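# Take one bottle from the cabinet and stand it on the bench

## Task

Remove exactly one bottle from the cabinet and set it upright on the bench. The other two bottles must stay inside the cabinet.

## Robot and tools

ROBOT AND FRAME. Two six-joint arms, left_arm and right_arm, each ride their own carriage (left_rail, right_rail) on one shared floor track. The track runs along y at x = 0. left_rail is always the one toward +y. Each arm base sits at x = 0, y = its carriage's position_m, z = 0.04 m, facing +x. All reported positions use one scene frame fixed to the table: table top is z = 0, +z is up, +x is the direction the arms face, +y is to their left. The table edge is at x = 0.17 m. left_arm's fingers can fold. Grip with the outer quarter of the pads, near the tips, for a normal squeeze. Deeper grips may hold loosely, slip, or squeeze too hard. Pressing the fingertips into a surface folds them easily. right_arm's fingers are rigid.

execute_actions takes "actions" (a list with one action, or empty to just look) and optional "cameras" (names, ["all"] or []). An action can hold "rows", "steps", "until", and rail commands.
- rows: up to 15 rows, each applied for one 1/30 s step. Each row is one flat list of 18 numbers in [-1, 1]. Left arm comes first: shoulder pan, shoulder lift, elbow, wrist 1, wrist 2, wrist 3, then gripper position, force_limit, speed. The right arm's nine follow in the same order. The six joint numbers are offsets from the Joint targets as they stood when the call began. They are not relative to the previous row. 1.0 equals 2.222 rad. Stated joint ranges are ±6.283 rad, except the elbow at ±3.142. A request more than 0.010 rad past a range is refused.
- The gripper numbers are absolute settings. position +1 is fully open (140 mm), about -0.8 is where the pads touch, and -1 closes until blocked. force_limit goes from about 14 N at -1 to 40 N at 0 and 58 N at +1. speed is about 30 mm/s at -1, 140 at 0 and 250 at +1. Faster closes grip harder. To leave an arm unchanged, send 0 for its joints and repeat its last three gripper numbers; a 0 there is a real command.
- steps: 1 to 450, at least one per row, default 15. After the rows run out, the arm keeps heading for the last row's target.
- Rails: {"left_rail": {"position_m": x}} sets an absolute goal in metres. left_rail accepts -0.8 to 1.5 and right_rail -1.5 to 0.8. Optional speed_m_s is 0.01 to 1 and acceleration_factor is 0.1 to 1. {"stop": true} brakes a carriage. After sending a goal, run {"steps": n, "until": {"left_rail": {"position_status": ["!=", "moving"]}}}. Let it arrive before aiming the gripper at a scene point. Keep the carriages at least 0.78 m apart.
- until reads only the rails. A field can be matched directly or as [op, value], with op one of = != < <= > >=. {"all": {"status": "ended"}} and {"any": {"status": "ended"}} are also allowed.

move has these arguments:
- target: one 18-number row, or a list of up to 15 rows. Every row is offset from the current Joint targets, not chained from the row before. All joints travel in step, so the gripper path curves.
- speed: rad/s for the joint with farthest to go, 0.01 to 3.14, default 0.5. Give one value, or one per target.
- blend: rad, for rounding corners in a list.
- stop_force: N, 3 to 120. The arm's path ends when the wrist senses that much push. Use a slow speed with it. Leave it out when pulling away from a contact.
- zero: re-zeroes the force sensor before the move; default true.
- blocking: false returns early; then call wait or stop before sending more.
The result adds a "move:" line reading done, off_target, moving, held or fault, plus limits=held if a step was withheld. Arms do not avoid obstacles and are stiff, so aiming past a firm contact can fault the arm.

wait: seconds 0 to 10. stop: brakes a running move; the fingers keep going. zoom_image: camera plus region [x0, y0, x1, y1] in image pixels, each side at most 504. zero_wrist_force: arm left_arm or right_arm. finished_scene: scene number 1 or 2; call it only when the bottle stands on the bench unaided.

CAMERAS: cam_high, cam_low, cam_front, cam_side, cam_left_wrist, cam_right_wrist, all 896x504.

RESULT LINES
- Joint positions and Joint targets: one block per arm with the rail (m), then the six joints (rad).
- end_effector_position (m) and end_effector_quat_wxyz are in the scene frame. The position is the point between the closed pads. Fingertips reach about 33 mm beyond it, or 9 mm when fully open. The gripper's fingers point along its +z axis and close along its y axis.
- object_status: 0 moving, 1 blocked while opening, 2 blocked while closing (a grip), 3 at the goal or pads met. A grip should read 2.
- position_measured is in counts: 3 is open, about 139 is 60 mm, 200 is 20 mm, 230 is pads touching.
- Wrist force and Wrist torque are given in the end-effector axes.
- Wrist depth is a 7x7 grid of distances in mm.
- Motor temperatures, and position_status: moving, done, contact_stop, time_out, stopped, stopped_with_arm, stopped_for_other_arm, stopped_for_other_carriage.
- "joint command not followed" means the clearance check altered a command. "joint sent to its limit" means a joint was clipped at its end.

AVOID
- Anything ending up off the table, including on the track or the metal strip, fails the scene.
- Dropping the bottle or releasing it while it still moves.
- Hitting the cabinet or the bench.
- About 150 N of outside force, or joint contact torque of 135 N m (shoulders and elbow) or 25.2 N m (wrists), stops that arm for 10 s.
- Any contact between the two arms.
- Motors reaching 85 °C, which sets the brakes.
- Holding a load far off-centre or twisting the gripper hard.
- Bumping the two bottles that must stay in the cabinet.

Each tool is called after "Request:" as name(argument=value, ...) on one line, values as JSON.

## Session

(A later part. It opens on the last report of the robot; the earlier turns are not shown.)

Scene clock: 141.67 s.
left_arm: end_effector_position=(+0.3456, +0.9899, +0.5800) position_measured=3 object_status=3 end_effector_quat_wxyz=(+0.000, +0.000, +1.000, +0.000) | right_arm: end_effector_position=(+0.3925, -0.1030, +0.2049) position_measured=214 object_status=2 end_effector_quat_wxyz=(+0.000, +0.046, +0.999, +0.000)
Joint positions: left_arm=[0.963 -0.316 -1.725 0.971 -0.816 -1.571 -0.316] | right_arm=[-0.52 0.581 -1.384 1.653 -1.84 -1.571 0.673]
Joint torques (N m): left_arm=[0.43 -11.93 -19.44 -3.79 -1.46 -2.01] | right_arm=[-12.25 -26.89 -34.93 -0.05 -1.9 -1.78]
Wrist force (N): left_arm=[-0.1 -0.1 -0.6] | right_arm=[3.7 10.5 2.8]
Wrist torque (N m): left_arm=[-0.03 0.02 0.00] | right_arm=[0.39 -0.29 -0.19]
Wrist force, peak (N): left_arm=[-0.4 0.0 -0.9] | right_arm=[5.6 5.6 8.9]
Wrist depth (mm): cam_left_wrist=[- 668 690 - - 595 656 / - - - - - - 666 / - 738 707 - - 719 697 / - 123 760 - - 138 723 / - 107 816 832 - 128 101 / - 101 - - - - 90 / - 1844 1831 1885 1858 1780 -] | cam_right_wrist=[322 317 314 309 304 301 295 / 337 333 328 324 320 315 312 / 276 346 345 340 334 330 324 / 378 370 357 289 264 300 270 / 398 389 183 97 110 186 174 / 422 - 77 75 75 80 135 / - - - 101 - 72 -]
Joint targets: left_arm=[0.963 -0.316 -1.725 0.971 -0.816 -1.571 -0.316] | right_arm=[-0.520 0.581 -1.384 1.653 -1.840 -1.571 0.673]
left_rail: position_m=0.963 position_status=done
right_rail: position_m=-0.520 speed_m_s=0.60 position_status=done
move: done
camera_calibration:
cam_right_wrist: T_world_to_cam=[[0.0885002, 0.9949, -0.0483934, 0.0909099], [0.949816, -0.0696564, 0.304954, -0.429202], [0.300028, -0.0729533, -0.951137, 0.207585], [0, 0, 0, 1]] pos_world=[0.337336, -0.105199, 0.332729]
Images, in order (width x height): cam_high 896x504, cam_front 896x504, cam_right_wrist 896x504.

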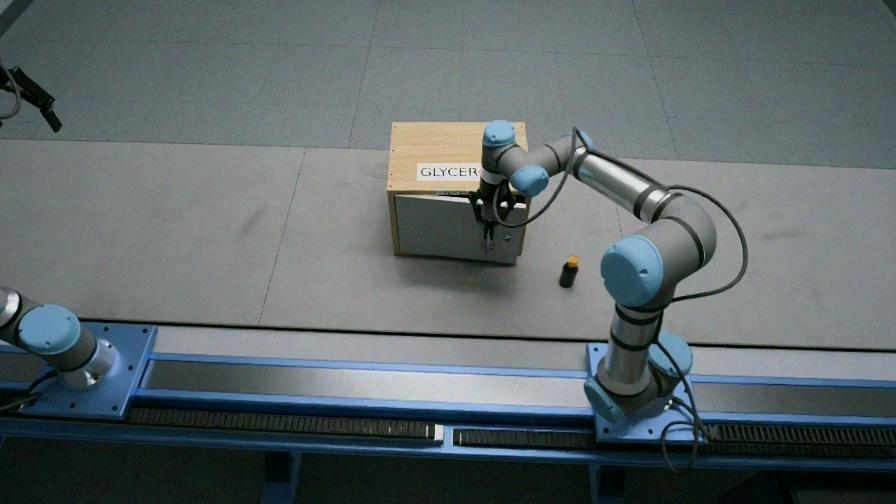

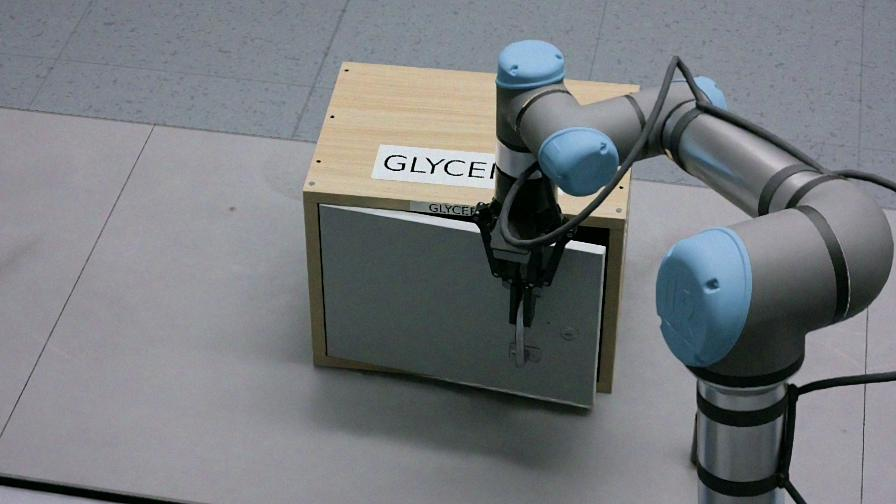

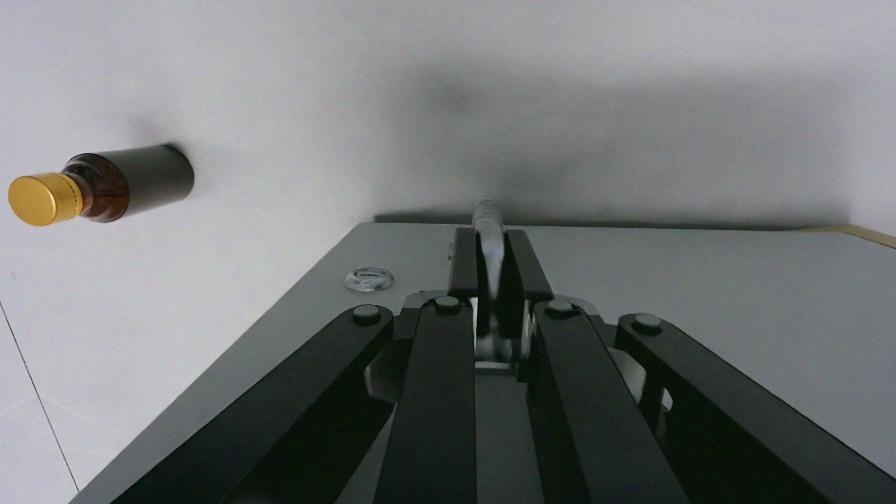

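Request:
move(target=[[0,0,0,0,0,0,1,1,1,-0.009944,0.011236,-0.013733,0.002497,0,-0.041363,-1,0,-1],[0,0,0,0,0,0,1,1,1,-0.022553,0.030796,-0.038363,0.007567,0,-0.101100,-1,0,-1]], speed=0.08, blend=[0.02,0], stop_force=13, cameras=["cam_high","cam_front","cam_right_wrist"])

Scene clock: 147.73 s.
left_arm: end_effector_position=(+0.3456, +0.9899, +0.5800) position_measured=3 object_status=3 end_effector_quat_wxyz=(+0.000, +0.000, +1.000, +0.000) | right_arm: end_effector_position=(+0.4388, -0.1080, +0.2049) position_measured=214 object_status=2 end_effector_quat_wxyz=(+0.000, -0.041, +0.999, +0.000)
Joint positions: left_arm=[0.963 -0.316 -1.725 0.971 -0.816 -1.571 -0.316] | right_arm=[-0.52 0.531 -1.316 1.568 -1.823 -1.571 0.448]
Joint torques (N m): left_arm=[0.38 -12.06 -19.5 -3.81 -1.34 -2.09] | right_arm=[-10.54 -23.44 -37.75 -4.35 -1.88 -2.6]
Wrist force (N): left_arm=[0.0 0.0 -0.4] | right_arm=[16.2 -3.8 -7.0]
Wrist torque (N m): left_arm=[0.00 0.00 0.00] | right_arm=[-0.32 -0.45 0.71]
Wrist force, peak (N): left_arm=[-0.4 0.0 -0.8] | right_arm=[18.5 -0.6 -4.3]
Wrist depth (mm): cam_left_wrist=[- 656 - 635 - - 648 / 703 690 694 - - - 658 / 736 - 729 723 - - 701 / - 114 776 - - 721 723 / - 107 - - 798 128 100 / - 101 - 848 - 851 90 / - 1928 1831 1900 1885 1885 -] | cam_right_wrist=[246 313 314 310 306 299 295 / 338 334 329 324 320 315 309 / 354 349 345 339 335 330 325 / 376 369 257 259 268 278 283 / 400 177 179 102 110 189 180 / 128 128 77 75 75 80 131 / - - - 101 - 72 -]
Joint targets: left_arm=[0.963 -0.316 -1.725 0.971 -0.816 -1.571 -0.316] | right_arm=[-0.520 0.531 -1.316 1.568 -1.823 -1.571 0.448]
left_rail: position_m=0.963 position_status=done
right_rail: position_m=-0.520 speed_m_s=0.60 position_status=done
move: done
camera_calibration:
cam_right_wrist: T_world_to_cam=[[-0.085594, 0.995149, -0.0485073, 0.168226], [0.947441, 0.0963611, 0.305074, -0.454568], [0.308269, -0.0198453, -0.951092, 0.19545], [0, 0, 0, 1]] pos_world=[0.384825, -0.119728, 0.332728]
Images, in order (width x height): cam_high 896x504, cam_front 896x504, cam_right_wrist 896x504.

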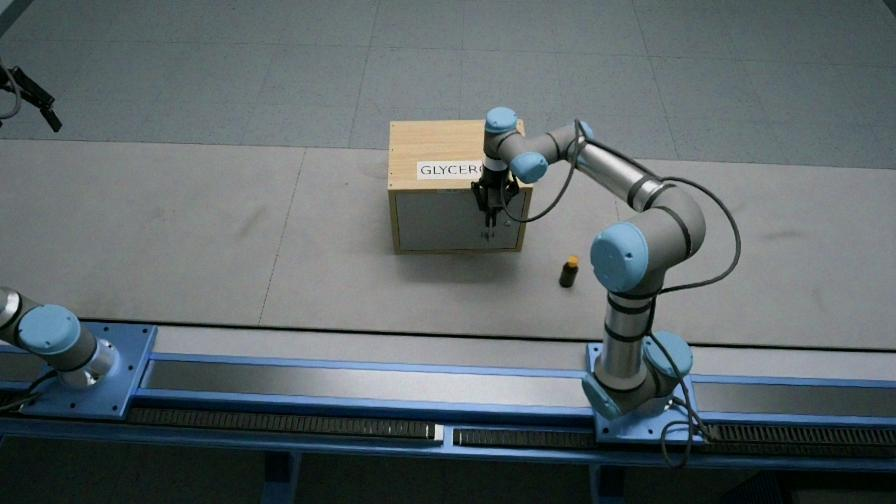

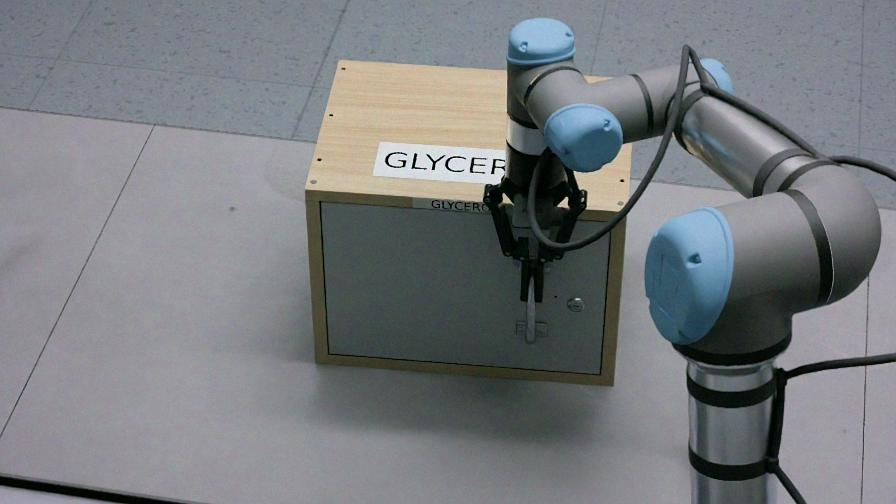

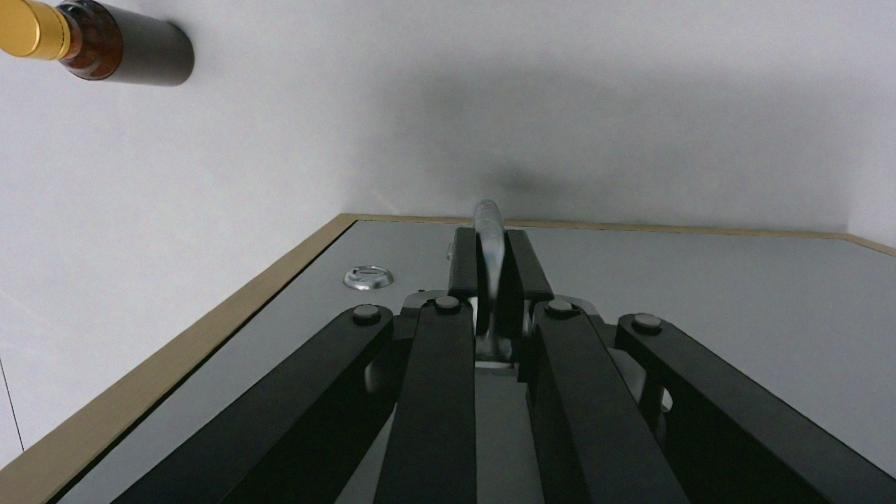

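Request:
zoom_image(camera="cam_front", region=[290, 170, 650, 400])

Request:
zoom_image(camera="cam_right_wrist", region=[0, 190, 450, 504])

Scaled by 1.400 from the camera's 896x504 image, which has a finer 1280x720 frame.

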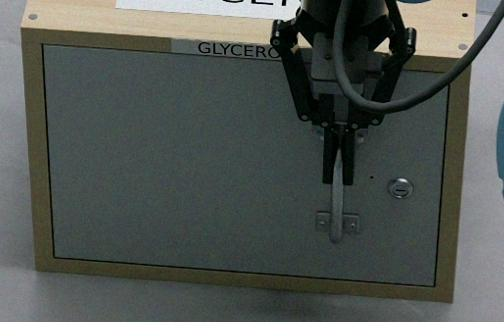

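Scaled by 1.120 from the camera's 896x504 image, which has a finer 1280x720 frame.

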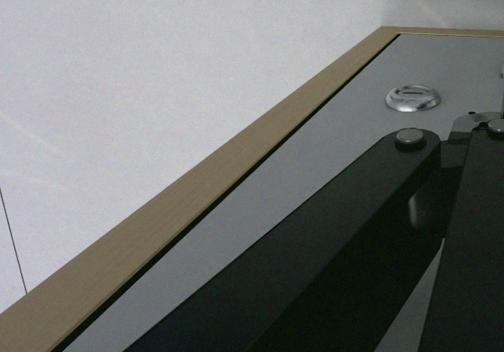

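Request:
execute_actions(actions=[{"rows":[[0,0,0,0,0,0,1,1,1,0,0,0,0,0,0,-0.1,0,-0.9]],"steps":40}])

Request:
move(target=[0,0,0,0,0,0,1,1,1,0,-0.000206,-0.225866,0.226072,0,0,-0.1,0,-0.9], speed=0.4, cameras=["cam_high","cam_front","cam_low","cam_side","cam_right_wrist"])

Scene clock: 151.63 s.
left_arm: end_effector_position=(+0.3456, +0.9899, +0.5800) position_measured=3 object_status=3 end_effector_quat_wxyz=(+0.000, +0.000, +1.000, +0.000) | right_arm: end_effector_position=(+0.4388, -0.1080, +0.2049) position_measured=141 object_status=3 end_effector_quat_wxyz=(+0.000, -0.041, +0.999, +0.000)
Joint positions: left_arm=[0.963 -0.316 -1.725 0.971 -0.816 -1.571 -0.316] | right_arm=[-0.52 0.531 -1.316 1.567 -1.823 -1.571 0.448]
Joint torques (N m): left_arm=[-0.06 -11.77 -19.42 -3.79 -1.53 -2.22] | right_arm=[6.94 -43.76 -16.62 -4.36 -1.86 1.93]
Wrist force (N): left_arm=[0.0 0.0 -0.6] | right_arm=[1.1 0.8 -0.1]
Wrist torque (N m): left_arm=[0.00 0.01 0.00] | right_arm=[0.18 -0.22 0.05]
Wrist force, peak (N): left_arm=[0.0 0.1 -0.8] | right_arm=[16.7 -4.0 -7.0]
Wrist depth (mm): cam_left_wrist=[- - - 659 656 644 627 / 711 695 - - 646 673 - / - - 740 - 705 - - / - 114 749 - - 130 701 / - 107 846 - - 128 100 / - 832 - 826 - - 90 / - 1844 1831 1708 1831 1805 -] | cam_right_wrist=[246 313 314 310 305 299 297 / 337 332 329 323 321 315 310 / 356 350 344 340 336 330 325 / 377 371 253 170 264 274 282 / 397 384 95 158 151 100 179 / - 73 74 126 122 84 80 / - 68 - 100 101 - -]
Joint targets: left_arm=[0.963 -0.316 -1.725 0.971 -0.816 -1.571 -0.316] | right_arm=[-0.520 0.531 -1.316 1.568 -1.823 -1.571 0.448]
left_rail: position_m=0.963 position_status=done
right_rail: position_m=-0.520 speed_m_s=0.60 position_status=done

Scene clock: 153.63 s.
left_arm: end_effector_position=(+0.3456, +0.9899, +0.5800) position_measured=3 object_status=3 end_effector_quat_wxyz=(+0.000, +0.000, +1.000, +0.000) | right_arm: end_effector_position=(+0.4388, -0.1080, +0.3998) position_measured=141 object_status=3 end_effector_quat_wxyz=(+0.000, -0.041, +0.999, +0.000)
Joint positions: left_arm=[0.963 -0.316 -1.725 0.971 -0.816 -1.571 -0.316] | right_arm=[-0.52 0.531 -1.316 1.066 -1.321 -1.571 0.448]
Joint torques (N m): left_arm=[0.18 -12.14 -19.81 -3.87 -1.42 -2.18] | right_arm=[-7.95 -39.35 -35.2 -0.91 -1.82 0.39]
Wrist force (N): left_arm=[0.0 0.0 -0.9] | right_arm=[0.4 0.6 -0.2]
Wrist torque (N m): left_arm=[0.00 -0.01 -0.01] | right_arm=[0.12 -0.07 0.05]
Wrist force, peak (N): left_arm=[-0.2 -0.1 -0.9] | right_arm=[13.5 0.6 5.3]
Wrist depth (mm): cam_left_wrist=[673 663 649 - - 641 630 / 713 - 681 - - 699 659 / - 727 - 778 707 - 688 / - 123 751 - 778 138 778 / - 107 811 - 781 136 101 / - 108 854 869 805 - 90 / - 1958 1844 1844 1844 1818 -] | cam_right_wrist=[505 501 496 489 482 477 469 / 537 528 518 513 505 504 494 / 566 553 543 535 518 516 515 / 595 589 294 250 269 277 283 / 628 607 95 257 151 100 246 / - 73 74 275 270 84 80 / - 68 - 291 289 - -]
Joint targets: left_arm=[0.963 -0.316 -1.725 0.971 -0.816 -1.571 -0.316] | right_arm=[-0.520 0.531 -1.316 1.066 -1.321 -1.571 0.448]
left_rail: position_m=0.963 position_status=done
right_rail: position_m=-0.520 speed_m_s=0.60 position_status=done
move: done
camera_calibration:
cam_right_wrist: T_world_to_cam=[[-0.085594, 0.995149, -0.0485073, 0.17768], [0.947441, 0.0963611, 0.305074, -0.514027], [0.308269, -0.0198453, -0.951092, 0.380818], [0, 0, 0, 1]] pos_world=[0.384825, -0.119728, 0.527628]
Images, in order (width x height): cam_high 896x504, cam_low 896x504, cam_front 896x504, cam_side 896x504, cam_right_wrist 896x504.

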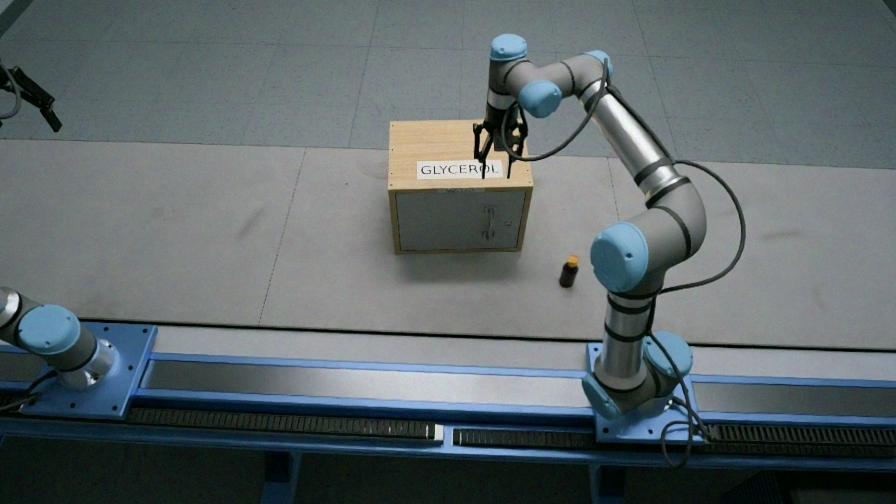

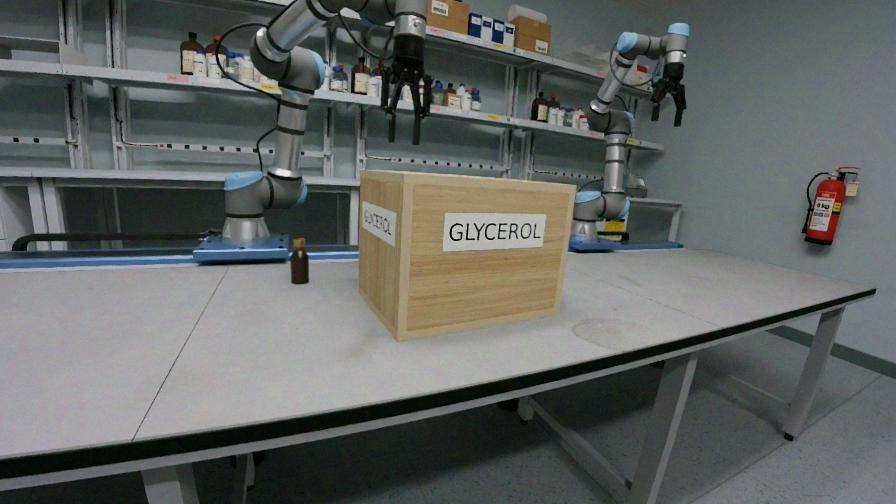

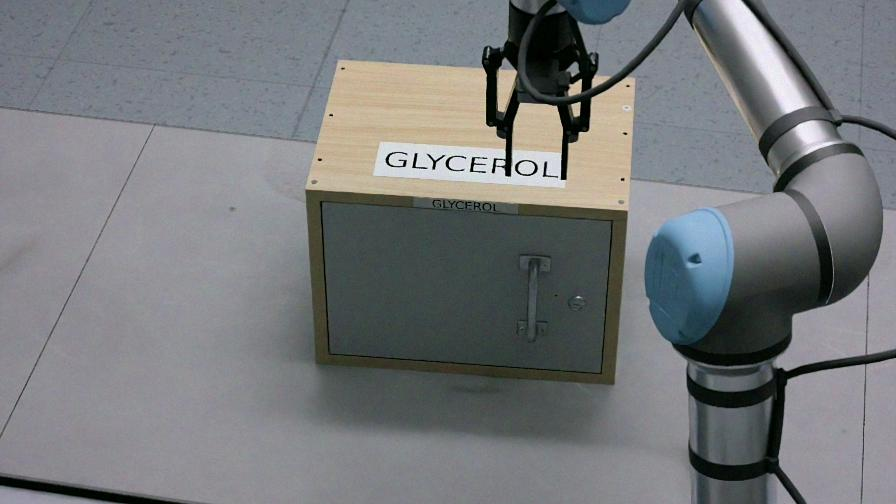

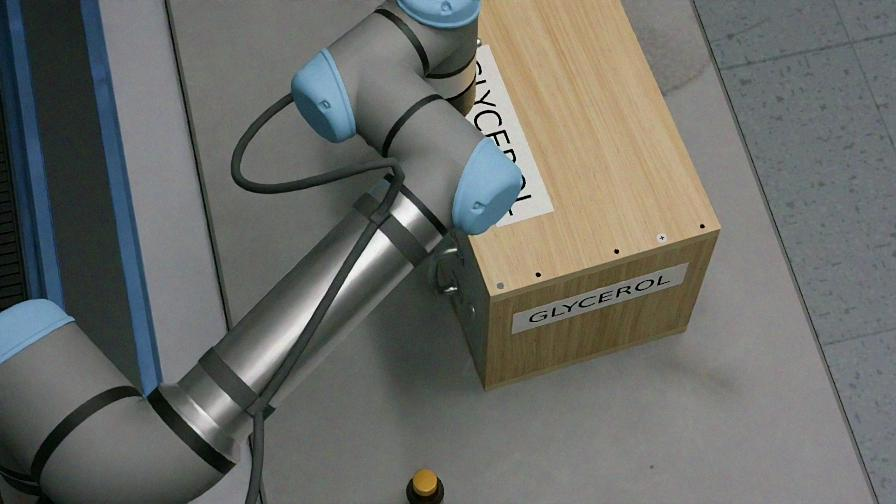

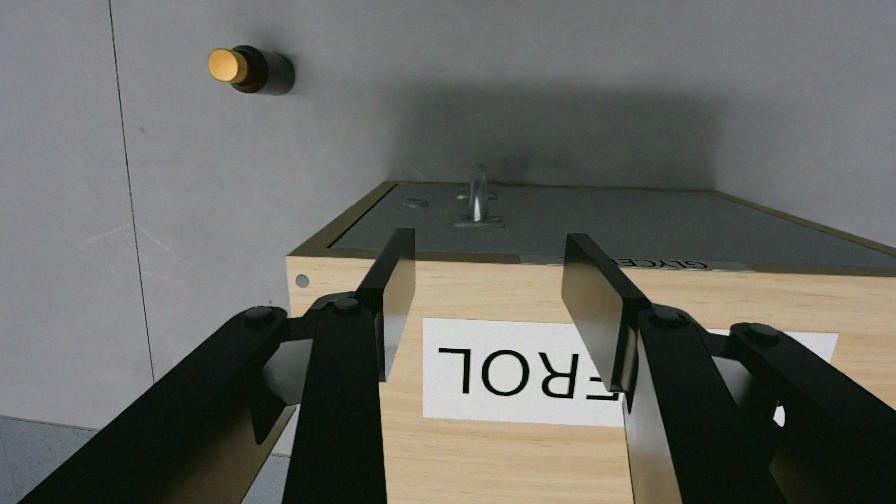

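Request:
finished_scene(scene=2)

The scene is finished: the task was done.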